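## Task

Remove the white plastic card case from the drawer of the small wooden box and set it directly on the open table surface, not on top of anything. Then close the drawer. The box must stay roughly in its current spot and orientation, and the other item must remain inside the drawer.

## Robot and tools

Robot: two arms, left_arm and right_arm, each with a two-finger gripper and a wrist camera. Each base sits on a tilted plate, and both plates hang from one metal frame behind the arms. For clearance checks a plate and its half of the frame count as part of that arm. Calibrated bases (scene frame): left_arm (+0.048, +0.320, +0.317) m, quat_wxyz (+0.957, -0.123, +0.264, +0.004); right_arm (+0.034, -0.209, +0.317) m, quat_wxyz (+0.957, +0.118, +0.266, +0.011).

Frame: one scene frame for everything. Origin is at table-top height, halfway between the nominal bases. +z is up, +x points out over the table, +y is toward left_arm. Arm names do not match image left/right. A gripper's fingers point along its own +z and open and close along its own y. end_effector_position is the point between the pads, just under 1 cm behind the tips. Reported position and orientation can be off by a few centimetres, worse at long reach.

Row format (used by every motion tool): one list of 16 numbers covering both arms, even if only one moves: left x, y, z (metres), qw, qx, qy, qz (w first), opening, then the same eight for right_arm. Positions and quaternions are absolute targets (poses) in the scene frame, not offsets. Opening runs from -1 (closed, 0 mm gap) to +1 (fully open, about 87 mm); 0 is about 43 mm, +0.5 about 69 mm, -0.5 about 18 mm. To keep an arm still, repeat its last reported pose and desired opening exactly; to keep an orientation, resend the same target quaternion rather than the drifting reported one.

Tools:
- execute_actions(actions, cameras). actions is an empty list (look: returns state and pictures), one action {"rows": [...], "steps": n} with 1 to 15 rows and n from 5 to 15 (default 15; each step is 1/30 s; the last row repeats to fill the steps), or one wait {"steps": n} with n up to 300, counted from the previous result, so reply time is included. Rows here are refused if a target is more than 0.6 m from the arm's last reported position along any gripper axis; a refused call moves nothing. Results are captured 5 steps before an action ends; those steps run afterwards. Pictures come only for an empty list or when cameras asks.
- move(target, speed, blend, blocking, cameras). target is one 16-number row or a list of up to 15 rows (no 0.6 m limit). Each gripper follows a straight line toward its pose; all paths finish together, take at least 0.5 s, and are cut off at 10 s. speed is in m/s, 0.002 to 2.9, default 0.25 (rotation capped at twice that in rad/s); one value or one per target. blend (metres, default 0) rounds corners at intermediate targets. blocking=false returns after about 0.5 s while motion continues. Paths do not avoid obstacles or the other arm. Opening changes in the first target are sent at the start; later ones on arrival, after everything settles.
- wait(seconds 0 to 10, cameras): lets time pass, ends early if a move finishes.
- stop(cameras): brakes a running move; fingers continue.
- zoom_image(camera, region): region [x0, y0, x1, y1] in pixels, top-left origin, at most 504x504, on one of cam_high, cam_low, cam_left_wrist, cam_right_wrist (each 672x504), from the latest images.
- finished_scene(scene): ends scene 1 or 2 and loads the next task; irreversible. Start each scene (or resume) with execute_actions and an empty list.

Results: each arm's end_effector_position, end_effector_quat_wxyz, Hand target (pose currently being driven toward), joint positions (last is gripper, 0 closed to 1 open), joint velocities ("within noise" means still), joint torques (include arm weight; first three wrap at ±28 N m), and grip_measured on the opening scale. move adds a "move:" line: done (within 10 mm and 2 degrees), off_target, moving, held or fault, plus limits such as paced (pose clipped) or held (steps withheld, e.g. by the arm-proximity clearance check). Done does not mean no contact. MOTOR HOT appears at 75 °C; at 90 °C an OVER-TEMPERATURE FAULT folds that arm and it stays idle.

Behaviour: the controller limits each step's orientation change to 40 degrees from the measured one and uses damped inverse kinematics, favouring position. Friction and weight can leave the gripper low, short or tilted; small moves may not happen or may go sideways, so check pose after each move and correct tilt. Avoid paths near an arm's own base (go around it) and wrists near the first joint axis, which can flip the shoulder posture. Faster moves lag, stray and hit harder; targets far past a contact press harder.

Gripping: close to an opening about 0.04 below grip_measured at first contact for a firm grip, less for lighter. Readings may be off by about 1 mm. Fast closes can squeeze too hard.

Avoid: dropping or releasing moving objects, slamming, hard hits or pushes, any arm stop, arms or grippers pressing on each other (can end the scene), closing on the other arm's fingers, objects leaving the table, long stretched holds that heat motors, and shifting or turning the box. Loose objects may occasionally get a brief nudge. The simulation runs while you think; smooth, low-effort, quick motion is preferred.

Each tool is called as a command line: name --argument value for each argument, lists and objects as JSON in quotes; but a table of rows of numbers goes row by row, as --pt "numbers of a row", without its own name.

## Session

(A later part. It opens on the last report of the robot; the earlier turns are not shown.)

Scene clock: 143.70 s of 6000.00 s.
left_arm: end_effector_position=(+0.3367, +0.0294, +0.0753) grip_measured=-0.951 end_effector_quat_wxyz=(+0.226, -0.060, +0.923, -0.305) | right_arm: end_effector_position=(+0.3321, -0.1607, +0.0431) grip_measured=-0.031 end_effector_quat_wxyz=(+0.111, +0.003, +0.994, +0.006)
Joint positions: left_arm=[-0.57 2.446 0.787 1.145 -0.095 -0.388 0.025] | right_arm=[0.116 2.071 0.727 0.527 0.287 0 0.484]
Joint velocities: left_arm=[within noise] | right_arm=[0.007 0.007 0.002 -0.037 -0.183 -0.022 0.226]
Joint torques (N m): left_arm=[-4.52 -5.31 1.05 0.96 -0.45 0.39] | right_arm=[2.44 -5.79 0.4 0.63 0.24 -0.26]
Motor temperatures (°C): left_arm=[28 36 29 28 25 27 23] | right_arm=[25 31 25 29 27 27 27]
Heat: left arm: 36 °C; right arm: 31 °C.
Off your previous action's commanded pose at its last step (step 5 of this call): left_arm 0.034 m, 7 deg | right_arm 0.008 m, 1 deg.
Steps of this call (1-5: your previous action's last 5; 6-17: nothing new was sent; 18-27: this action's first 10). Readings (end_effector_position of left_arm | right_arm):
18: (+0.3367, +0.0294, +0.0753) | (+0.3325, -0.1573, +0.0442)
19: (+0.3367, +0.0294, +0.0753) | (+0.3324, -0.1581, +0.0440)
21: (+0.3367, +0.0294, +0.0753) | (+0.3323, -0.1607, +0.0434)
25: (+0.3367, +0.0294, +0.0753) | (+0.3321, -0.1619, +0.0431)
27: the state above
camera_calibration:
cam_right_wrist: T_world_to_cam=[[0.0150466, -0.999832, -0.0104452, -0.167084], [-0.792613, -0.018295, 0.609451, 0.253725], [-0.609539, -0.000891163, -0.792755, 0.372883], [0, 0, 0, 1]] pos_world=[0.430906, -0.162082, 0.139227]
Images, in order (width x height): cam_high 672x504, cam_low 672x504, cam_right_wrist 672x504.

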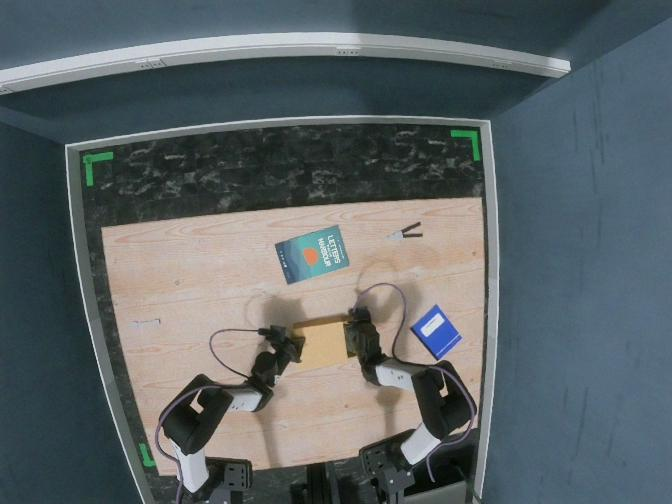

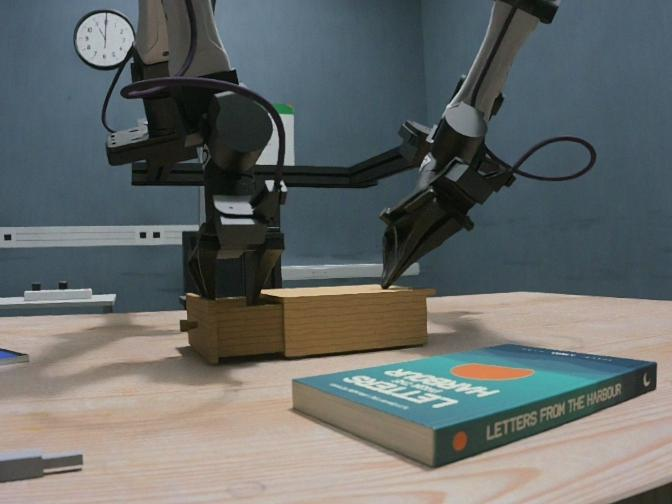

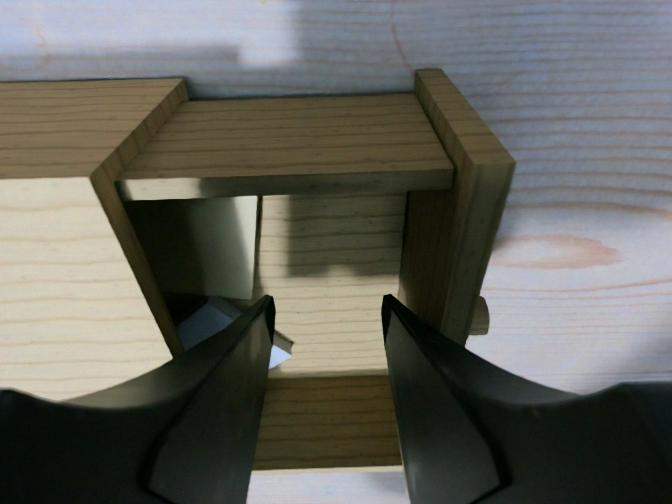

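execute_actions --actions '[{"rows":[[0.32,0.045,0.050,0.2008,-0.0538,0.9448,-0.2531,-0.95,0.327,-0.165,0.040,0.1045,0,0.9945,0,0.09],[0.32,0.045,0.050,0.2008,-0.0538,0.9448,-0.2531,-0.95,0.327,-0.165,0.040,0.1045,0,0.9945,0,0.10],[0.32,0.045,0.050,0.2008,-0.0538,0.9448,-0.2531,-0.95,0.327,-0.165,0.040,0.1045,0,0.9945,0,0.11],[0.32,0.045,0.050,0.2008,-0.0538,0.9448,-0.2531,-0.95,0.327,-0.165,0.040,0.1045,0,0.9945,0,0.12],[0.32,0.045,0.050,0.2008,-0.0538,0.9448,-0.2531,-0.95,0.327,-0.165,0.040,0.1045,0,0.9945,0,0.13],[0.32,0.045,0.050,0.2008,-0.0538,0.9448,-0.2531,-0.95,0.327,-0.165,0.040,0.1045,0,0.9945,0,0.14],[0.32,0.045,0.050,0.2008,-0.0538,0.9448,-0.2531,-0.95,0.327,-0.165,0.040,0.1045,0,0.9945,0,0.15],[0.32,0.045,0.050,0.2008,-0.0538,0.9448,-0.2531,-0.95,0.327,-0.165,0.040,0.1045,0,0.9945,0,0.16],[0.32,0.045,0.050,0.2008,-0.0538,0.9448,-0.2531,-0.95,0.327,-0.165,0.040,0.1045,0,0.9945,0,0.17],[0.32,0.045,0.050,0.2008,-0.0538,0.9448,-0.2531,-0.95,0.327,-0.165,0.040,0.1045,0,0.9945,0,0.18],[0.32,0.045,0.050,0.2008,-0.0538,0.9448,-0.2531,-0.95,0.327,-0.165,0.040,0.1045,0,0.9945,0,0.19],[0.32,0.045,0.050,0.2008,-0.0538,0.9448,-0.2531,-0.95,0.327,-0.165,0.040,0.1045,0,0.9945,0,0.20],[0.32,0.045,0.050,0.2008,-0.0538,0.9448,-0.2531,-0.95,0.327,-0.165,0.040,0.1045,0,0.9945,0,0.21],[0.32,0.045,0.050,0.2008,-0.0538,0.9448,-0.2531,-0.95,0.327,-0.165,0.040,0.1045,0,0.9945,0,0.22],[0.32,0.045,0.050,0.2008,-0.0538,0.9448,-0.2531,-0.95,0.327,-0.165,0.040,0.1045,0,0.9945,0,0.23]],"steps":15}]' --cameras '["cam_high","cam_low"]'

execute_actions --actions '[]'

zoom_image --camera "cam_low" --region '[160, 230, 400, 400]'

zoom_image --camera "cam_high" --region '[276, 305, 376, 380]'

Scene clock: 144.67 s of 6000.00 s.
left_arm: end_effector_position=(+0.3367, +0.0294, +0.0753) grip_measured=-0.951 end_effector_quat_wxyz=(+0.226, -0.060, +0.923, -0.305) | right_arm: end_effector_position=(+0.3318, -0.1548, +0.0434) grip_measured=+0.174 end_effector_quat_wxyz=(+0.111, +0.001, +0.994, +0.021)
Joint positions: left_arm=[-0.57 2.446 0.787 1.145 -0.095 -0.388 0.025] | right_arm=[0.118 2.071 0.727 0.525 0.258 0 0.587]
Joint velocities: left_arm=[within noise] | right_arm=[-0.007 -0.017 -0.017 -0.037 0.022 -0.007 0.113]
Joint torques (N m): left_arm=[-4.49 -5.26 1.05 0.97 -0.46 0.37] | right_arm=[2.15 -5.85 0.39 0.6 0.31 -0.29]
Motor temperatures (°C): left_arm=[28 36 29 28 25 27 23] | right_arm=[25 31 25 29 27 27 27]
Heat: left arm: 36 °C; right arm: 31 °C.
Off your previous action's commanded pose at its last step (step 5 of this call): left_arm 0.034 m, 7 deg | right_arm 0.010 m, 2 deg.
Steps of this call (1-5: your previous action's last 5; 6-19: nothing new was sent; 20-29: this action's first 10). Readings (end_effector_position of left_arm | right_arm):
20: (+0.3367, +0.0294, +0.0753) | (+0.3320, -0.1569, +0.0432)
21: (+0.3367, +0.0294, +0.0753) | (+0.3320, -0.1567, +0.0432)
23: (+0.3367, +0.0294, +0.0753) | (+0.3320, -0.1559, +0.0432)
27: (+0.3367, +0.0294, +0.0753) | (+0.3319, -0.1548, +0.0434)
29: the state above
Images, in order (width x height): cam_high 672x504, cam_low 672x504.

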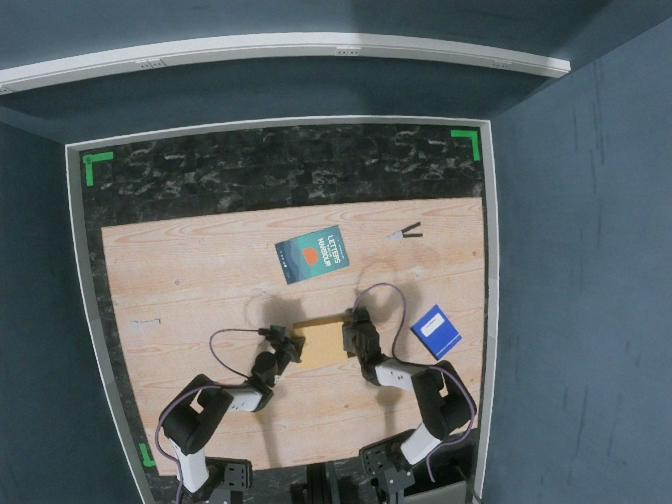

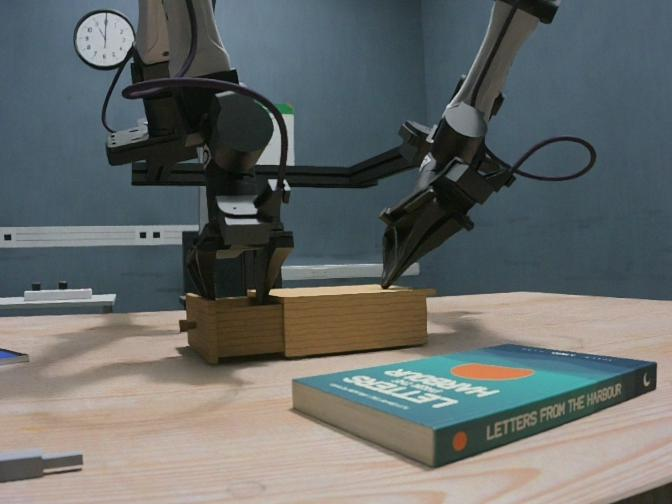

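Scene clock: 144.83 s of 6000.00 s.
left_arm: end_effector_position=(+0.3367, +0.0294, +0.0753) grip_measured=-0.951 end_effector_quat_wxyz=(+0.226, -0.060, +0.923, -0.305) | right_arm: end_effector_position=(+0.3317, -0.1559, +0.0434) grip_measured=+0.222 end_effector_quat_wxyz=(+0.111, +0.001, +0.994, +0.018)
Joint positions: left_arm=[-0.57 2.446 0.787 1.145 -0.095 -0.388 0.025] | right_arm=[0.118 2.071 0.727 0.525 0.264 -0.001 0.611]
Joint velocities: left_arm=[within noise] | right_arm=[0.017 -0.007 -0.007 -0.022 0.095 0.037 0.142]
Joint torques (N m): left_arm=[-4.51 -5.3 1.05 0.98 -0.45 0.38] | right_arm=[2.25 -5.86 0.42 0.62 0.17 -0.24]
Motor temperatures (°C): left_arm=[28 36 29 28 25 27 23] | right_arm=[25 31 25 29 27 27 27]
Heat: left arm: 36 °C; right arm: 31 °C.
Hand target: left_arm +0.3192, +0.0462, +0.0525; +0.202, -0.052, +0.944, -0.255 | right_arm +0.3270, -0.1649, +0.0402; +0.104, +0.000, +0.995, +0.000
Off the commanded pose: left_arm 0.034 m, 7 deg | right_arm 0.011 m, 2 deg.
Steps of this call (1-5: your previous action's last 5). Readings (end_effector_position of left_arm | right_arm):
1: (+0.3367, +0.0294, +0.0753) | (+0.3318, -0.1549, +0.0434)
2: (+0.3367, +0.0294, +0.0753) | (+0.3318, -0.1551, +0.0434)
4: (+0.3367, +0.0294, +0.0753) | (+0.3317, -0.1557, +0.0434)
5: the state above
camera_calibration:
cam_left_wrist: T_world_to_cam=[[-0.0241192, -0.813999, 0.580365, -0.0136478], [-0.928946, 0.232777, 0.287879, 0.308957], [-0.369429, -0.532184, -0.761775, 0.338279], [0, 0, 0, 1]] pos_world=[0.411645, 0.0969997, 0.176671]
cam_right_wrist: T_world_to_cam=[[0.023249, -0.999164, -0.033616, -0.163755], [-0.791649, -0.0389345, 0.609734, 0.249808], [-0.610534, 0.0124363, -0.791893, 0.375285], [0, 0, 0, 1]] pos_world=[0.430692, -0.158559, 0.139365]

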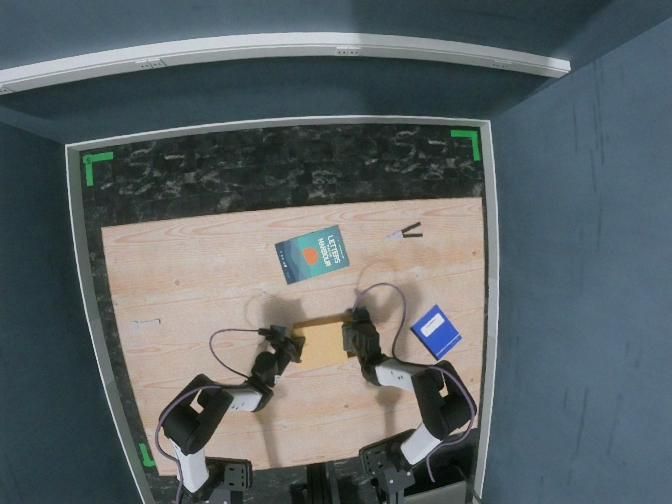

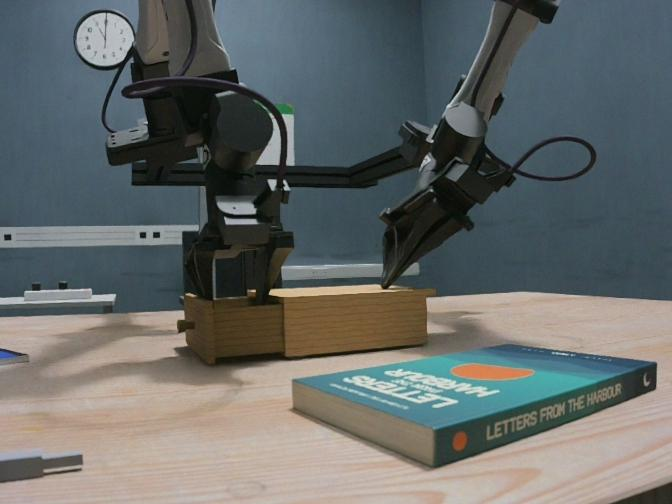

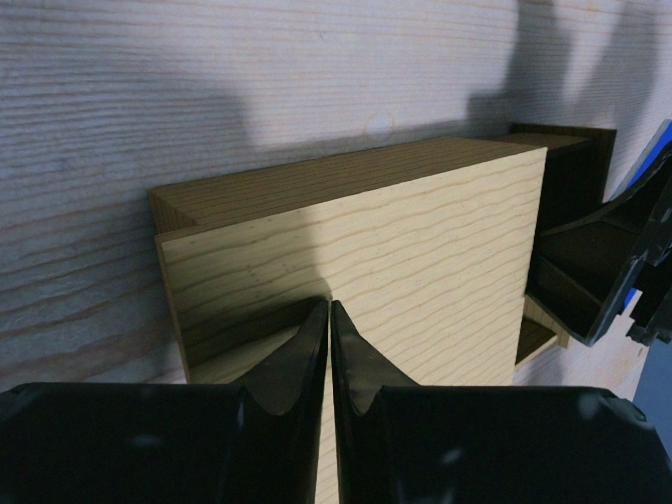

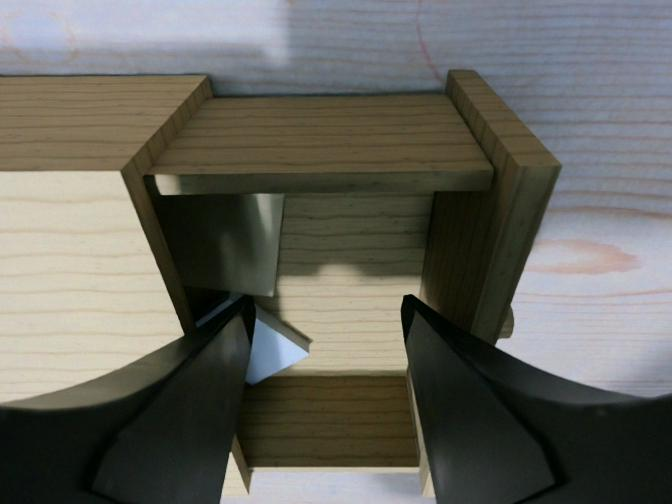

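Scaled by 2.100 from the camera's 672x504 image, which has a finer 960x720 frame.

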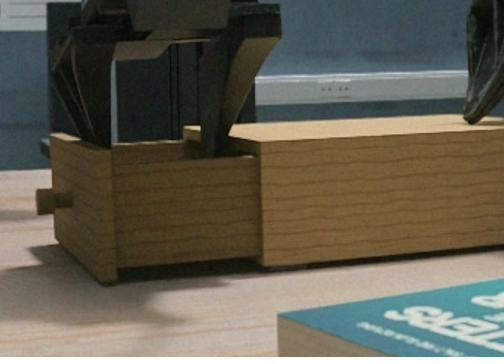

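Scaled by 5.040 from the camera's 672x504 image, which has a finer 960x720 frame.

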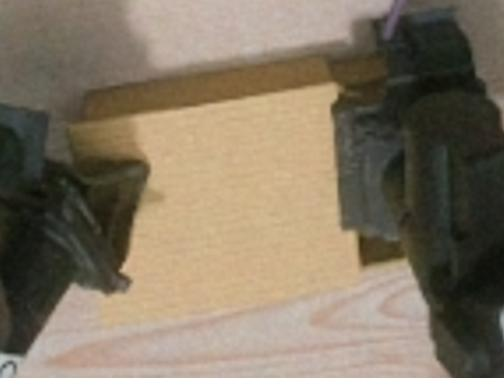

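execute_actions --actions '[{"rows":[[0.32,0.045,0.050,0.2008,-0.0538,0.9448,-0.2531,-0.95,0.327,-0.165,0.040,0.1045,0,0.9945,0,0.245],[0.32,0.045,0.050,0.2008,-0.0538,0.9448,-0.2531,-0.95,0.327,-0.1655,0.040,0.1045,0,0.9945,0,0.26],[0.32,0.045,0.050,0.2008,-0.0538,0.9448,-0.2531,-0.95,0.327,-0.166,0.040,0.1045,0,0.9945,0,0.275],[0.32,0.045,0.050,0.2008,-0.0538,0.9448,-0.2531,-0.95,0.327,-0.1665,0.040,0.1045,0,0.9945,0,0.29],[0.32,0.045,0.050,0.2008,-0.0538,0.9448,-0.2531,-0.95,0.327,-0.167,0.040,0.1045,0,0.9945,0,0.305],[0.32,0.045,0.050,0.2008,-0.0538,0.9448,-0.2531,-0.95,0.327,-0.1675,0.040,0.1045,0,0.9945,0,0.32],[0.32,0.045,0.050,0.2008,-0.0538,0.9448,-0.2531,-0.95,0.327,-0.168,0.040,0.1045,0,0.9945,0,0.335],[0.32,0.045,0.050,0.2008,-0.0538,0.9448,-0.2531,-0.95,0.327,-0.1685,0.040,0.1045,0,0.9945,0,0.35],[0.32,0.045,0.050,0.2008,-0.0538,0.9448,-0.2531,-0.95,0.327,-0.169,0.040,0.1045,0,0.9945,0,0.365],[0.32,0.045,0.050,0.2008,-0.0538,0.9448,-0.2531,-0.95,0.327,-0.1695,0.040,0.1045,0,0.9945,0,0.38],[0.32,0.045,0.050,0.2008,-0.0538,0.9448,-0.2531,-0.95,0.327,-0.170,0.040,0.1045,0,0.9945,0,0.395],[0.32,0.045,0.050,0.2008,-0.0538,0.9448,-0.2531,-0.95,0.327,-0.1705,0.040,0.1045,0,0.9945,0,0.41],[0.32,0.045,0.050,0.2008,-0.0538,0.9448,-0.2531,-0.95,0.327,-0.171,0.040,0.1045,0,0.9945,0,0.425],[0.32,0.045,0.050,0.2008,-0.0538,0.9448,-0.2531,-0.95,0.327,-0.1715,0.040,0.1045,0,0.9945,0,0.44],[0.32,0.045,0.050,0.2008,-0.0538,0.9448,-0.2531,-0.95,0.327,-0.172,0.040,0.1045,0,0.9945,0,0.455]],"steps":15}]' --cameras '[]'

wait --seconds 0.4

zoom_image --camera "cam_low" --region '[160, 230, 400, 400]'

zoom_image --camera "cam_high" --region '[276, 305, 376, 380]'

Scene clock: 146.07 s of 6000.00 s.
left_arm: end_effector_position=(+0.3367, +0.0294, +0.0753) grip_measured=-0.951 end_effector_quat_wxyz=(+0.226, -0.060, +0.923, -0.305) | right_arm: end_effector_position=(+0.3316, -0.1603, +0.0428) grip_measured=+0.369 end_effector_quat_wxyz=(+0.110, -0.001, +0.994, +0.011)
Joint positions: left_arm=[-0.57 2.446 0.787 1.145 -0.095 -0.388 0.025] | right_arm=[0.112 2.071 0.727 0.525 0.275 -0.01 0.685]
Joint velocities: left_arm=[within noise] | right_arm=[-0.032 -0.002 0.002 -0.007 0.037 -0.037 0.19]
Joint torques (N m): left_arm=[-4.46 -5.31 1.02 0.97 -0.46 0.38] | right_arm=[1.62 -6.28 -0.05 0.68 0.1 -0.25]
Motor temperatures (°C): left_arm=[28 36 29 28 25 27 23] | right_arm=[25 31 25 29 27 27 27]
Heat: left arm: 36 °C; right arm: 31 °C.
Steps of this call (1-27: nothing new was sent; 28-37: this action's first 10). Readings (end_effector_position of left_arm | right_arm):
28: (+0.3367, +0.0294, +0.0753) | (+0.3317, -0.1563, +0.0433)
29: (+0.3367, +0.0294, +0.0753) | (+0.3317, -0.1567, +0.0433)
31: (+0.3367, +0.0294, +0.0753) | (+0.3317, -0.1576, +0.0433)
35: (+0.3367, +0.0294, +0.0753) | (+0.3316, -0.1594, +0.0429)
37: the state above
No camera images: "cameras" was empty.

Scene clock: 146.63 s of 6000.00 s.
left_arm: end_effector_position=(+0.3367, +0.0294, +0.0753) grip_measured=-0.951 end_effector_quat_wxyz=(+0.226, -0.060, +0.923, -0.305) | right_arm: end_effector_position=(+0.3309, -0.1628, +0.0422) grip_measured=+0.452 end_effector_quat_wxyz=(+0.109, -0.003, +0.994, +0.009)
Joint positions: left_arm=[-0.57 2.446 0.787 1.145 -0.095 -0.388 0.025] | right_arm=[0.107 2.071 0.726 0.525 0.275 -0.017 0.726]
Joint velocities: within noise
Joint torques (N m): left_arm=[-4.52 -5.23 1.03 0.99 -0.44 0.38] | right_arm=[1.2 -6.56 -0.21 0.66 0.01 -0.26]
Motor temperatures (°C): left_arm=[28 36 29 28 25 27 23] | right_arm=[25 31 25 29 27 27 27]
Heat: left arm: 36 °C; right arm: 31 °C.
Hand target: left_arm +0.3192, +0.0462, +0.0525; +0.202, -0.052, +0.944, -0.255 | right_arm +0.3268, -0.1719, +0.0401; +0.104, +0.000, +0.995, +0.000
Off the commanded pose: left_arm 0.034 m, 7 deg | right_arm 0.010 m, 1 deg.
Steps of this call (1-5: your previous action's last 5; 6-17: nothing new was sent). Readings (end_effector_position of left_arm | right_arm):
1: (+0.3367, +0.0294, +0.0753) | (+0.3312, -0.1608, +0.0427)
2: (+0.3367, +0.0294, +0.0753) | (+0.3310, -0.1611, +0.0426)
4: (+0.3367, +0.0294, +0.0753) | (+0.3310, -0.1621, +0.0424)
8: (+0.3367, +0.0294, +0.0753) | (+0.3309, -0.1628, +0.0422)
17: the state above
camera_calibration:
cam_left_wrist: T_world_to_cam=[[-0.0241192, -0.813999, 0.580365, -0.0136478], [-0.928946, 0.232777, 0.287879, 0.308957], [-0.369429, -0.532184, -0.761775, 0.338279], [0, 0, 0, 1]] pos_world=[0.411645, 0.0969997, 0.176671]
cam_right_wrist: T_world_to_cam=[[0.0277467, -0.999513, -0.0142787, -0.173109], [-0.789498, -0.0306736, 0.612986, 0.250056], [-0.613126, -0.00573535, -0.789964, 0.371792], [0, 0, 0, 1]] pos_world=[0.430177, -0.163222, 0.13795]

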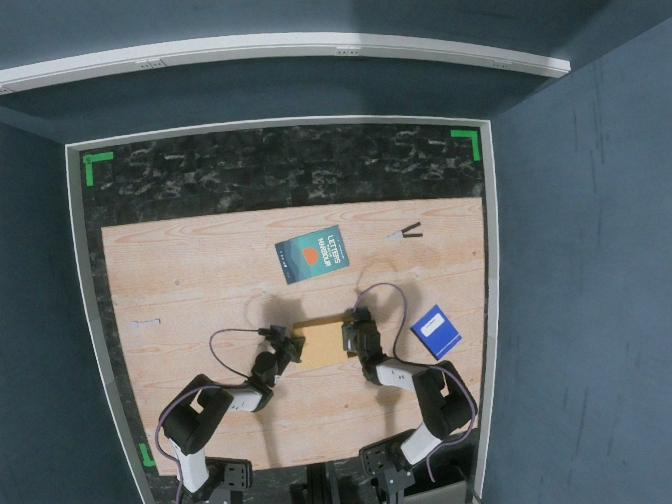

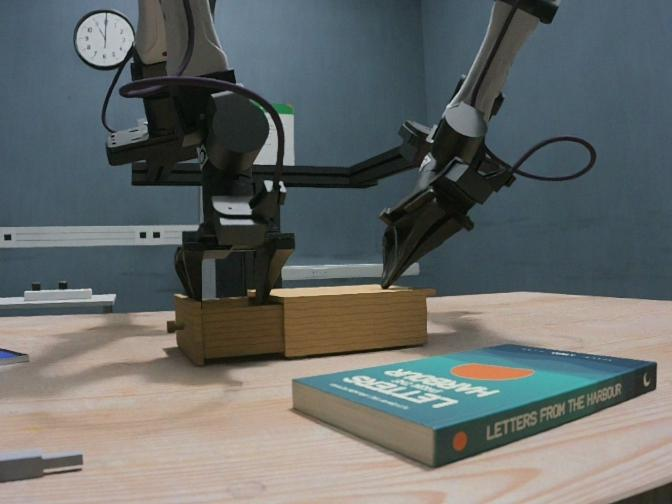

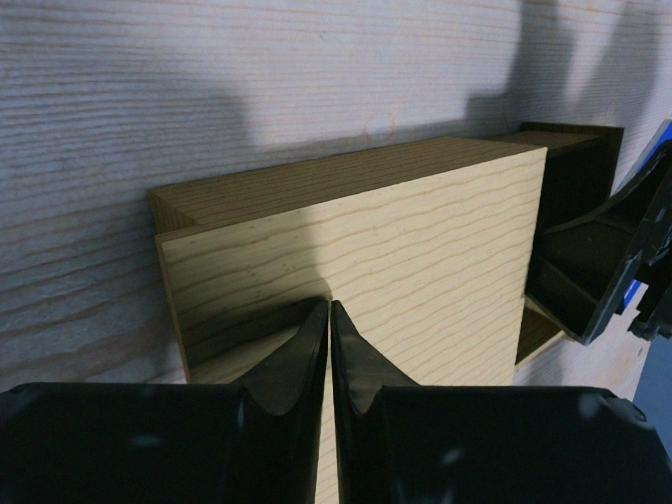

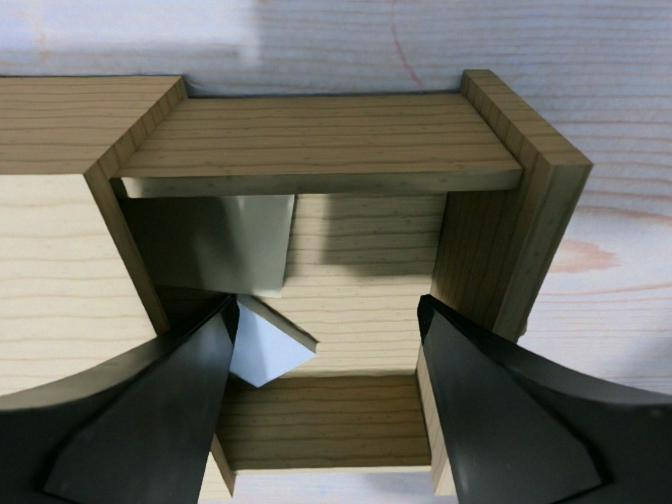

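Scaled by 2.100 from the camera's 672x504 image, which has a finer 960x720 frame.

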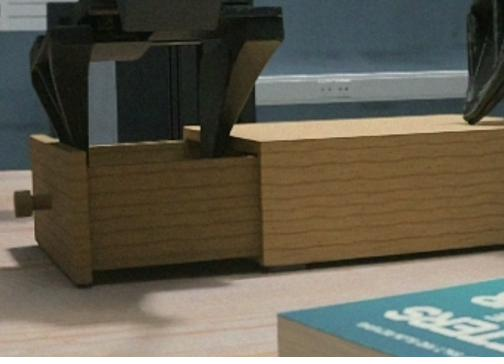

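Scaled by 5.040 from the camera's 672x504 image, which has a finer 960x720 frame.

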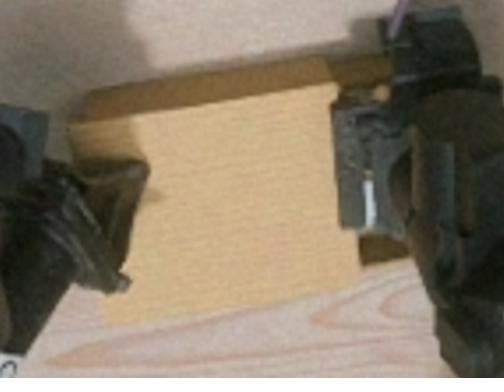

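execute_actions --actions '[{"rows":[[0.32,0.045,0.050,0.2008,-0.0538,0.9448,-0.2531,-0.95,0.327,-0.1725,0.040,0.1045,0,0.9945,0,0.47],[0.32,0.045,0.050,0.2008,-0.0538,0.9448,-0.2531,-0.95,0.327,-0.173,0.040,0.1045,0,0.9945,0,0.485],[0.32,0.045,0.050,0.2008,-0.0538,0.9448,-0.2531,-0.95,0.327,-0.1735,0.040,0.1045,0,0.9945,0,0.50],[0.32,0.045,0.050,0.2008,-0.0538,0.9448,-0.2531,-0.95,0.327,-0.174,0.040,0.1045,0,0.9945,0,0.515],[0.32,0.045,0.050,0.2008,-0.0538,0.9448,-0.2531,-0.95,0.327,-0.1745,0.040,0.1045,0,0.9945,0,0.53],[0.32,0.045,0.050,0.2008,-0.0538,0.9448,-0.2531,-0.95,0.327,-0.175,0.040,0.1045,0,0.9945,0,0.545],[0.32,0.045,0.050,0.2008,-0.0538,0.9448,-0.2531,-0.95,0.327,-0.1755,0.040,0.1045,0,0.9945,0,0.56],[0.32,0.045,0.050,0.2008,-0.0538,0.9448,-0.2531,-0.95,0.327,-0.176,0.040,0.1045,0,0.9945,0,0.575],[0.32,0.045,0.050,0.2008,-0.0538,0.9448,-0.2531,-0.95,0.327,-0.1765,0.040,0.1045,0,0.9945,0,0.59],[0.32,0.045,0.050,0.2008,-0.0538,0.9448,-0.2531,-0.95,0.327,-0.177,0.040,0.1045,0,0.9945,0,0.605],[0.32,0.045,0.050,0.2008,-0.0538,0.9448,-0.2531,-0.95,0.327,-0.1775,0.040,0.1045,0,0.9945,0,0.62],[0.32,0.045,0.050,0.2008,-0.0538,0.9448,-0.2531,-0.95,0.327,-0.178,0.040,0.1045,0,0.9945,0,0.635],[0.32,0.045,0.050,0.2008,-0.0538,0.9448,-0.2531,-0.95,0.327,-0.1785,0.040,0.1045,0,0.9945,0,0.65],[0.32,0.045,0.050,0.2008,-0.0538,0.9448,-0.2531,-0.95,0.327,-0.179,0.040,0.1045,0,0.9945,0,0.665],[0.32,0.045,0.050,0.2008,-0.0538,0.9448,-0.2531,-0.95,0.327,-0.1795,0.040,0.1045,0,0.9945,0,0.68]],"steps":15}]' --cameras '[]'

wait --seconds 0.4

zoom_image --camera "cam_low" --region '[160, 230, 400, 400]'

zoom_image --camera "cam_high" --region '[276, 305, 376, 380]'

Scene clock: 147.70 s of 6000.00 s.
left_arm: end_effector_position=(+0.3367, +0.0294, +0.0753) grip_measured=-0.951 end_effector_quat_wxyz=(+0.226, -0.060, +0.923, -0.305) | right_arm: end_effector_position=(+0.3310, -0.1665, +0.0418) grip_measured=+0.592 end_effector_quat_wxyz=(+0.109, -0.003, +0.994, +0.007)
Joint positions: left_arm=[-0.57 2.446 0.787 1.145 -0.095 -0.388 0.025] | right_arm=[0.097 2.07 0.723 0.529 0.272 -0.026 0.796]
Joint velocities: left_arm=[within noise] | right_arm=[0.002 -0.017 -0.022 -0.022 -0.051 -0.051 0.189]
Joint torques (N m): left_arm=[-4.48 -5.31 1.03 0.96 -0.45 0.39] | right_arm=[0.72 -6.76 -0.23 0.64 -0.05 -0.19]
Motor temperatures (°C): left_arm=[28 36 29 28 25 27 23] | right_arm=[25 31 25 29 27 27 27]
Heat: left arm: 36 °C; right arm: 31 °C.
Steps of this call (1-22: nothing new was sent; 23-32: this action's first 10). Readings (end_effector_position of left_arm | right_arm):
23: (+0.3367, +0.0294, +0.0753) | (+0.3309, -0.1629, +0.0422)
24: (+0.3367, +0.0294, +0.0753) | (+0.3310, -0.1633, +0.0421)
26: (+0.3367, +0.0294, +0.0753) | (+0.3309, -0.1642, +0.0420)
30: (+0.3367, +0.0294, +0.0753) | (+0.3308, -0.1659, +0.0417)
32: the state above
No camera images: "cameras" was empty.

Scene clock: 148.27 s of 6000.00 s.
left_arm: end_effector_position=(+0.3367, +0.0294, +0.0753) grip_measured=-0.951 end_effector_quat_wxyz=(+0.226, -0.060, +0.923, -0.305) | right_arm: end_effector_position=(+0.3310, -0.1684, +0.0417) grip_measured=+0.676 end_effector_quat_wxyz=(+0.110, -0.004, +0.994, +0.008)
Joint positions: left_arm=[-0.57 2.446 0.787 1.145 -0.095 -0.388 0.025] | right_arm=[0.09 2.067 0.72 0.532 0.264 -0.033 0.838]
Joint velocities: within noise
Joint torques (N m): left_arm=[-4.52 -5.26 1.03 0.97 -0.45 0.4] | right_arm=[0.49 -6.89 -0.28 0.62 -0.01 -0.27]
Motor temperatures (°C): left_arm=[28 36 29 28 25 27 23] | right_arm=[25 31 25 29 27 27 27]
Heat: left arm: 36 °C; right arm: 31 °C.
Hand target: left_arm +0.3192, +0.0462, +0.0525; +0.202, -0.052, +0.944, -0.255 | right_arm +0.3268, -0.1793, +0.0401; +0.104, +0.000, +0.995, +0.000
Off the commanded pose: left_arm 0.034 m, 7 deg | right_arm 0.012 m, 1 deg.
Steps of this call (1-5: your previous action's last 5; 6-17: nothing new was sent). Readings (end_effector_position of left_arm | right_arm):
1: (+0.3367, +0.0294, +0.0753) | (+0.3309, -0.1669, +0.0418)
2: (+0.3367, +0.0294, +0.0753) | (+0.3309, -0.1673, +0.0417)
4: (+0.3367, +0.0294, +0.0753) | (+0.3309, -0.1678, +0.0418)
8: (+0.3367, +0.0294, +0.0753) | (+0.3311, -0.1685, +0.0417)
17: the state above
camera_calibration:
cam_left_wrist: T_world_to_cam=[[-0.0241192, -0.813999, 0.580365, -0.0136478], [-0.928946, 0.232777, 0.287879, 0.308957], [-0.369429, -0.532184, -0.761775, 0.338279], [0, 0, 0, 1]] pos_world=[0.411645, 0.0969997, 0.176671]
cam_right_wrist: T_world_to_cam=[[0.0301544, -0.999464, -0.0127623, -0.179553], [-0.790816, -0.0316643, 0.611234, 0.250572], [-0.611311, -0.00833878, -0.791347, 0.370367], [0, 0, 0, 1]] pos_world=[0.42998, -0.168434, 0.137639]

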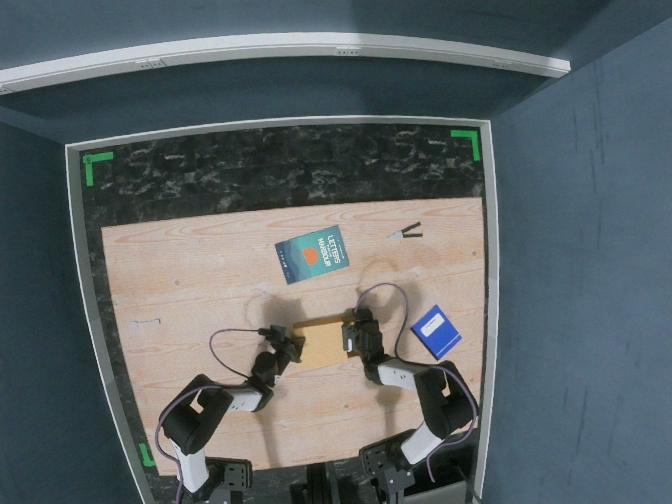

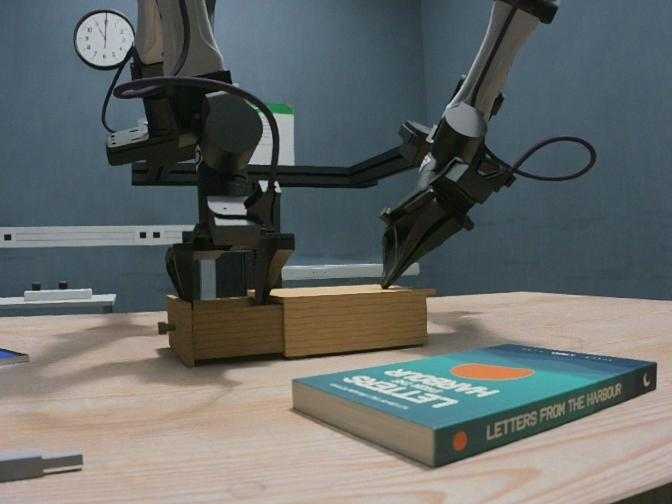

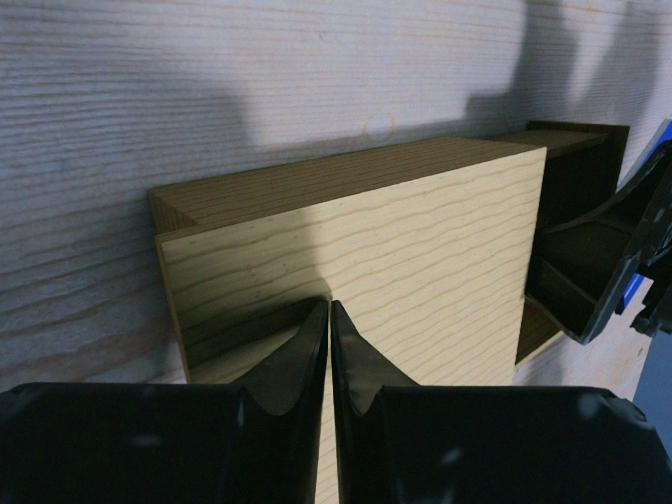

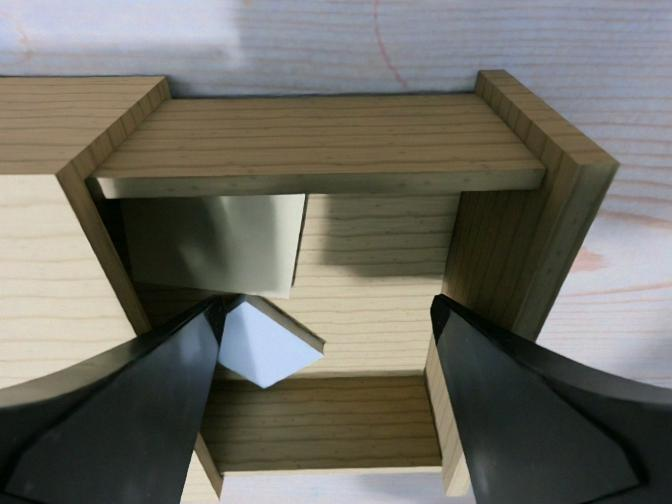

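Scaled by 2.100 from the camera's 672x504 image, which has a finer 960x720 frame.

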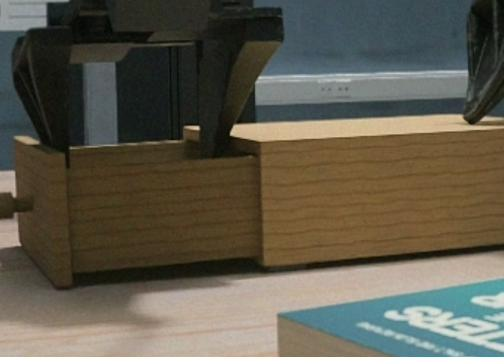

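Scaled by 5.040 from the camera's 672x504 image, which has a finer 960x720 frame.

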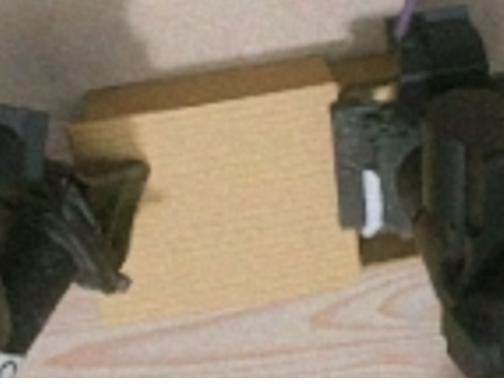

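execute_actions --actions '[{"rows":[[0.32,0.045,0.050,0.2008,-0.0538,0.9448,-0.2531,-0.95,0.327,-0.180,0.040,0.1045,0,0.9945,0,0.70],[0.32,0.045,0.050,0.2008,-0.0538,0.9448,-0.2531,-0.95,0.327,-0.1805,0.040,0.1045,0,0.9945,0,0.715],[0.32,0.045,0.050,0.2008,-0.0538,0.9448,-0.2531,-0.95,0.327,-0.181,0.040,0.1045,0,0.9945,0,0.73],[0.32,0.045,0.050,0.2008,-0.0538,0.9448,-0.2531,-0.95,0.327,-0.1815,0.040,0.1045,0,0.9945,0,0.745],[0.32,0.045,0.050,0.2008,-0.0538,0.9448,-0.2531,-0.95,0.327,-0.182,0.040,0.1045,0,0.9945,0,0.76],[0.32,0.045,0.050,0.2008,-0.0538,0.9448,-0.2531,-0.95,0.327,-0.1825,0.040,0.1045,0,0.9945,0,0.775],[0.32,0.045,0.050,0.2008,-0.0538,0.9448,-0.2531,-0.95,0.327,-0.183,0.040,0.1045,0,0.9945,0,0.79],[0.32,0.045,0.050,0.2008,-0.0538,0.9448,-0.2531,-0.95,0.327,-0.1835,0.040,0.1045,0,0.9945,0,0.805],[0.32,0.045,0.050,0.2008,-0.0538,0.9448,-0.2531,-0.95,0.327,-0.184,0.040,0.1045,0,0.9945,0,0.82],[0.32,0.045,0.050,0.2008,-0.0538,0.9448,-0.2531,-0.95,0.327,-0.1845,0.040,0.1045,0,0.9945,0,0.835],[0.32,0.045,0.050,0.2008,-0.0538,0.9448,-0.2531,-0.95,0.327,-0.185,0.040,0.1045,0,0.9945,0,0.85],[0.32,0.045,0.050,0.2008,-0.0538,0.9448,-0.2531,-0.95,0.327,-0.1855,0.040,0.1045,0,0.9945,0,0.865],[0.32,0.045,0.050,0.2008,-0.0538,0.9448,-0.2531,-0.95,0.327,-0.186,0.040,0.1045,0,0.9945,0,0.88],[0.32,0.045,0.050,0.2008,-0.0538,0.9448,-0.2531,-0.95,0.327,-0.1865,0.040,0.1045,0,0.9945,0,0.895],[0.32,0.045,0.050,0.2008,-0.0538,0.9448,-0.2531,-0.95,0.327,-0.187,0.040,0.1045,0,0.9945,0,0.91]],"steps":15}]' --cameras '[]'

wait --seconds 0.4

zoom_image --camera "cam_low" --region '[140, 230, 380, 400]'

zoom_image --camera "cam_high" --region '[276, 305, 376, 380]'

Scene clock: 149.40 s of 6000.00 s.
left_arm: end_effector_position=(+0.3366, +0.0291, +0.0755) grip_measured=-0.951 end_effector_quat_wxyz=(+0.226, -0.059, +0.923, -0.305) | right_arm: end_effector_position=(+0.3313, -0.1713, +0.0415) grip_measured=+0.820 end_effector_quat_wxyz=(+0.111, -0.004, +0.994, +0.010)
Joint positions: left_arm=[-0.571 2.446 0.787 1.145 -0.095 -0.388 0.025] | right_arm=[0.079 2.064 0.718 0.535 0.254 -0.041 0.91]
Joint velocities: left_arm=[within noise] | right_arm=[-0.056 -0.012 -0.002 -0.022 -0.007 -0.051 0.214]
Joint torques (N m): left_arm=[-4.4 -5.29 1.05 0.97 -0.46 0.38] | right_arm=[0.2 -7.06 -0.23 0.59 -0.04 -0.25]
Motor temperatures (°C): left_arm=[28 36 29 28 25 27 23] | right_arm=[25 31 25 29 27 27 27]
Heat: left arm: 36 °C; right arm: 31 °C.
Steps of this call (1-24: nothing new was sent; 25-34: this action's first 10). Readings (end_effector_position of left_arm | right_arm):
25: (+0.3367, +0.0294, +0.0753) | (+0.3311, -0.1684, +0.0417)
26: (+0.3367, +0.0294, +0.0753) | (+0.3311, -0.1688, +0.0417)
28: (+0.3367, +0.0294, +0.0753) | (+0.3311, -0.1696, +0.0417)
32: (+0.3366, +0.0292, +0.0754) | (+0.3310, -0.1707, +0.0415)
34: the state above
No camera images: "cameras" was empty.

Scene clock: 149.97 s of 6000.00 s.
left_arm: end_effector_position=(+0.3364, +0.0288, +0.0756) grip_measured=-0.951 end_effector_quat_wxyz=(+0.225, -0.059, +0.923, -0.306) | right_arm: end_effector_position=(+0.3309, -0.1727, +0.0412) grip_measured=+0.903 end_effector_quat_wxyz=(+0.110, -0.004, +0.994, +0.013)
Joint positions: left_arm=[-0.571 2.446 0.787 1.145 -0.095 -0.388 0.025] | right_arm=[0.071 2.063 0.715 0.536 0.242 -0.047 0.952]
Joint velocities: within noise
Joint torques (N m): left_arm=[-4.36 -5.3 1.05 0.97 -0.45 0.37] | right_arm=[-0.17 -7.21 -0.35 0.61 0.02 -0.32]
Motor temperatures (°C): left_arm=[28 36 29 28 25 27 23] | right_arm=[25 31 25 29 27 27 27]
Heat: left arm: 36 °C; right arm: 31 °C.
Hand target: left_arm +0.3192, +0.0462, +0.0526; +0.202, -0.052, +0.944, -0.255 | right_arm +0.3269, -0.1866, +0.0401; +0.104, +0.000, +0.995, +0.000
Off the commanded pose: left_arm 0.034 m, 7 deg | right_arm 0.015 m, 2 deg.
Steps of this call (1-5: your previous action's last 5; 6-17: nothing new was sent). Readings (end_effector_position of left_arm | right_arm):
1: (+0.3366, +0.0291, +0.0755) | (+0.3312, -0.1715, +0.0415)
2: (+0.3366, +0.0291, +0.0755) | (+0.3311, -0.1718, +0.0414)
4: (+0.3366, +0.0291, +0.0755) | (+0.3310, -0.1724, +0.0414)
8: (+0.3364, +0.0288, +0.0756) | (+0.3307, -0.1727, +0.0412)
17: the state above
camera_calibration:
cam_left_wrist: T_world_to_cam=[[-0.0253751, -0.813557, 0.580931, -0.0139438], [-0.928748, 0.234177, 0.287382, 0.308601], [-0.369843, -0.532246, -0.761532, 0.338211], [0, 0, 0, 1]] pos_world=[0.411343, 0.0964001, 0.176972]
cam_right_wrist: T_world_to_cam=[[0.0317539, -0.999264, -0.0215157, -0.183989], [-0.791135, -0.0382839, 0.610442, 0.249671], [-0.610816, -0.0023621, -0.791769, 0.370837], [0, 0, 0, 1]] pos_world=[0.429879, -0.17342, 0.137249]

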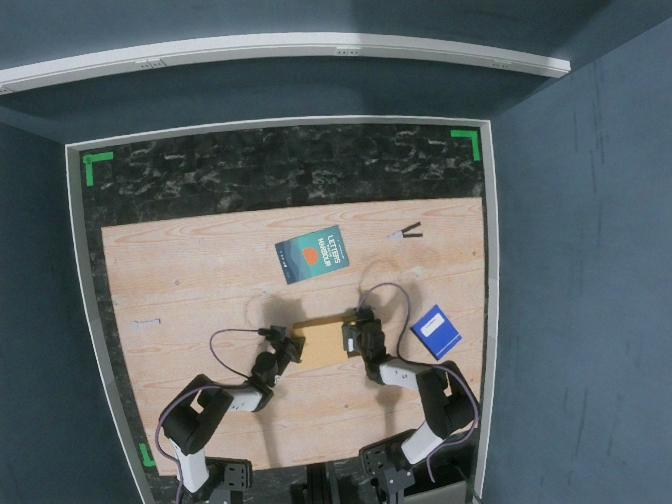

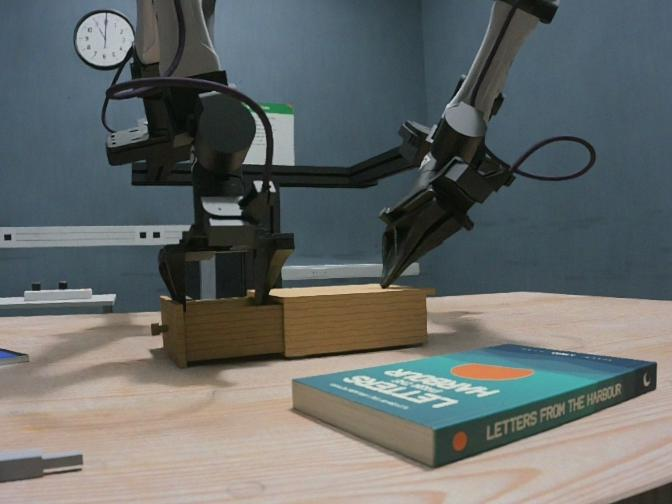

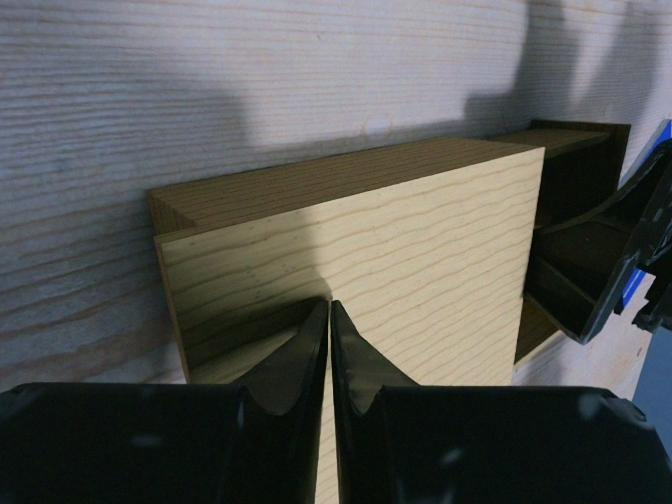

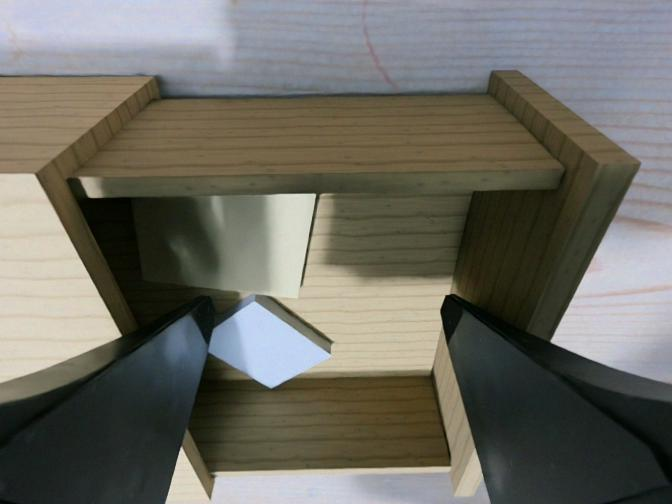

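Scaled by 2.100 from the camera's 672x504 image, which has a finer 960x720 frame.

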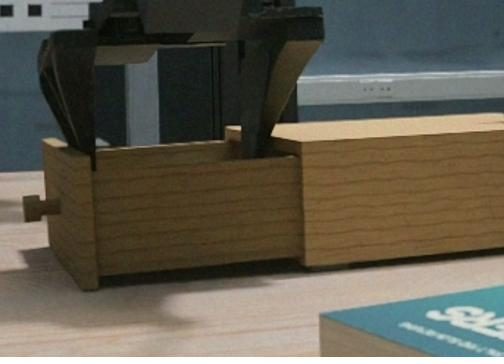

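Scaled by 5.040 from the camera's 672x504 image, which has a finer 960x720 frame.

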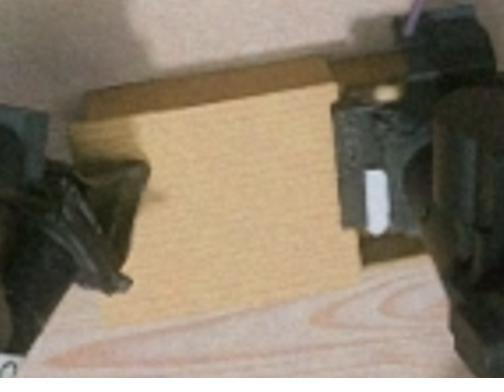

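move --pt "0.32 0.045 0.050 0.2008 -0.0538 0.9448 -0.2531 -0.95 0.327 -0.1865 0.045 0.1045 0 0.9945 0 -0.95" --pt "0.32 0.045 0.050 0.2008 -0.0538 0.9448 -0.2531 -0.95 0.310 -0.185 0.060 0.1045 0 0.9945 0 -0.95" --speed 0.15 --cameras '["cam_right_wrist","cam_high"]'

zoom_image --camera "cam_high" --region '[276, 305, 376, 380]'

zoom_image --camera "cam_right_wrist" --region '[40, 100, 440, 400]'

Scene clock: 158.57 s of 6000.00 s.
left_arm: end_effector_position=(+0.3369, +0.0290, +0.0754) grip_measured=-0.951 end_effector_quat_wxyz=(+0.226, -0.059, +0.923, -0.304) | right_arm: end_effector_position=(+0.2920, -0.1852, +0.0516) grip_measured=-0.949 end_effector_quat_wxyz=(+0.075, -0.007, +0.997, +0.004)
Joint positions: left_arm=[-0.571 2.446 0.788 1.144 -0.098 -0.387 0.025] | right_arm=[0.051 2.012 0.608 0.524 0.25 -0.051 0.025]
Joint velocities: within noise
Joint torques (N m): left_arm=[-4.36 -5.29 0.99 0.99 -0.44 0.37] | right_arm=[3.7 -9.21 -0.23 0.74 0.09 -0.07]
Motor temperatures (°C): left_arm=[28 36 29 28 25 27 23] | right_arm=[25 31 25 29 27 27 27]
Heat: left arm: 36 °C; right arm: 31 °C.
Hand target: left_arm +0.3193, +0.0461, +0.0526; +0.202, -0.053, +0.944, -0.255 | right_arm +0.3097, -0.1850, +0.0597; +0.104, +0.000, +0.995, +0.000
Off the commanded pose: left_arm 0.034 m, 7 deg | right_arm 0.020 m, 3 deg.
Kept back: nothing.
move: off_target (left_arm, right_arm)
camera_calibration:
cam_right_wrist: T_world_to_cam=[[0.0354305, -0.999361, -0.00461389, -0.197], [-0.745967, -0.0295186, 0.665329, 0.197701], [-0.66504, -0.0201311, -0.746536, 0.365478], [0, 0, 0, 1]] pos_world=[0.397515, -0.183681, 0.140398]
Images, in order (width x height): cam_high 672x504, cam_right_wrist 672x504.

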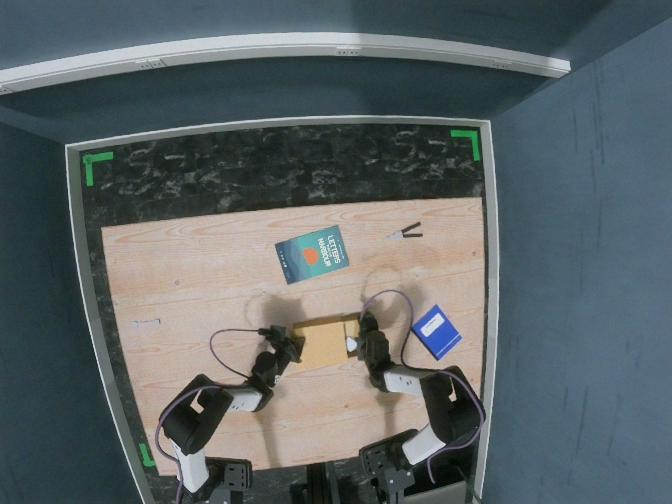

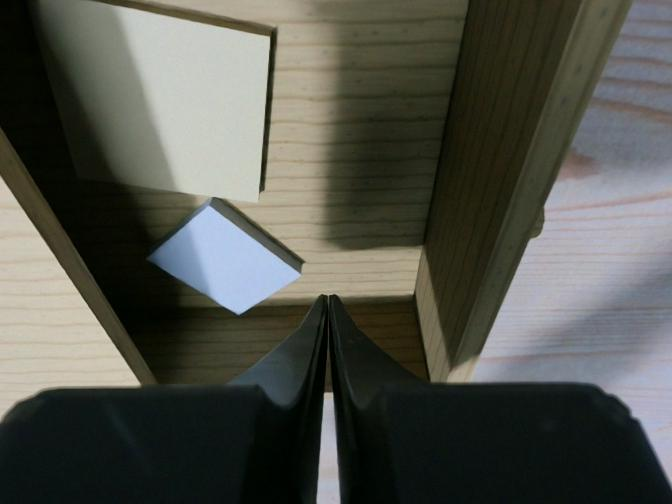

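Scaled by 5.040 from the camera's 672x504 image, which has a finer 960x720 frame.

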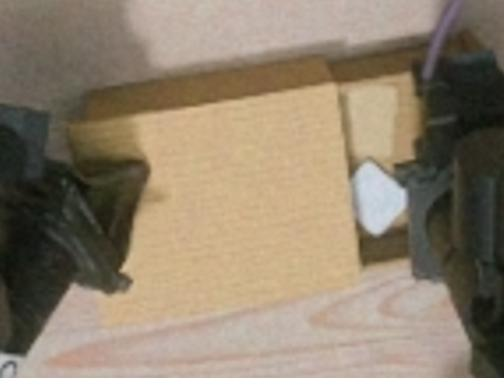

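Scaled by 1.260 from the camera's 672x504 image, which has a finer 960x720 frame.

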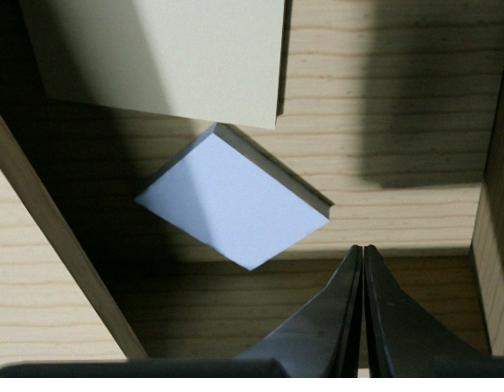

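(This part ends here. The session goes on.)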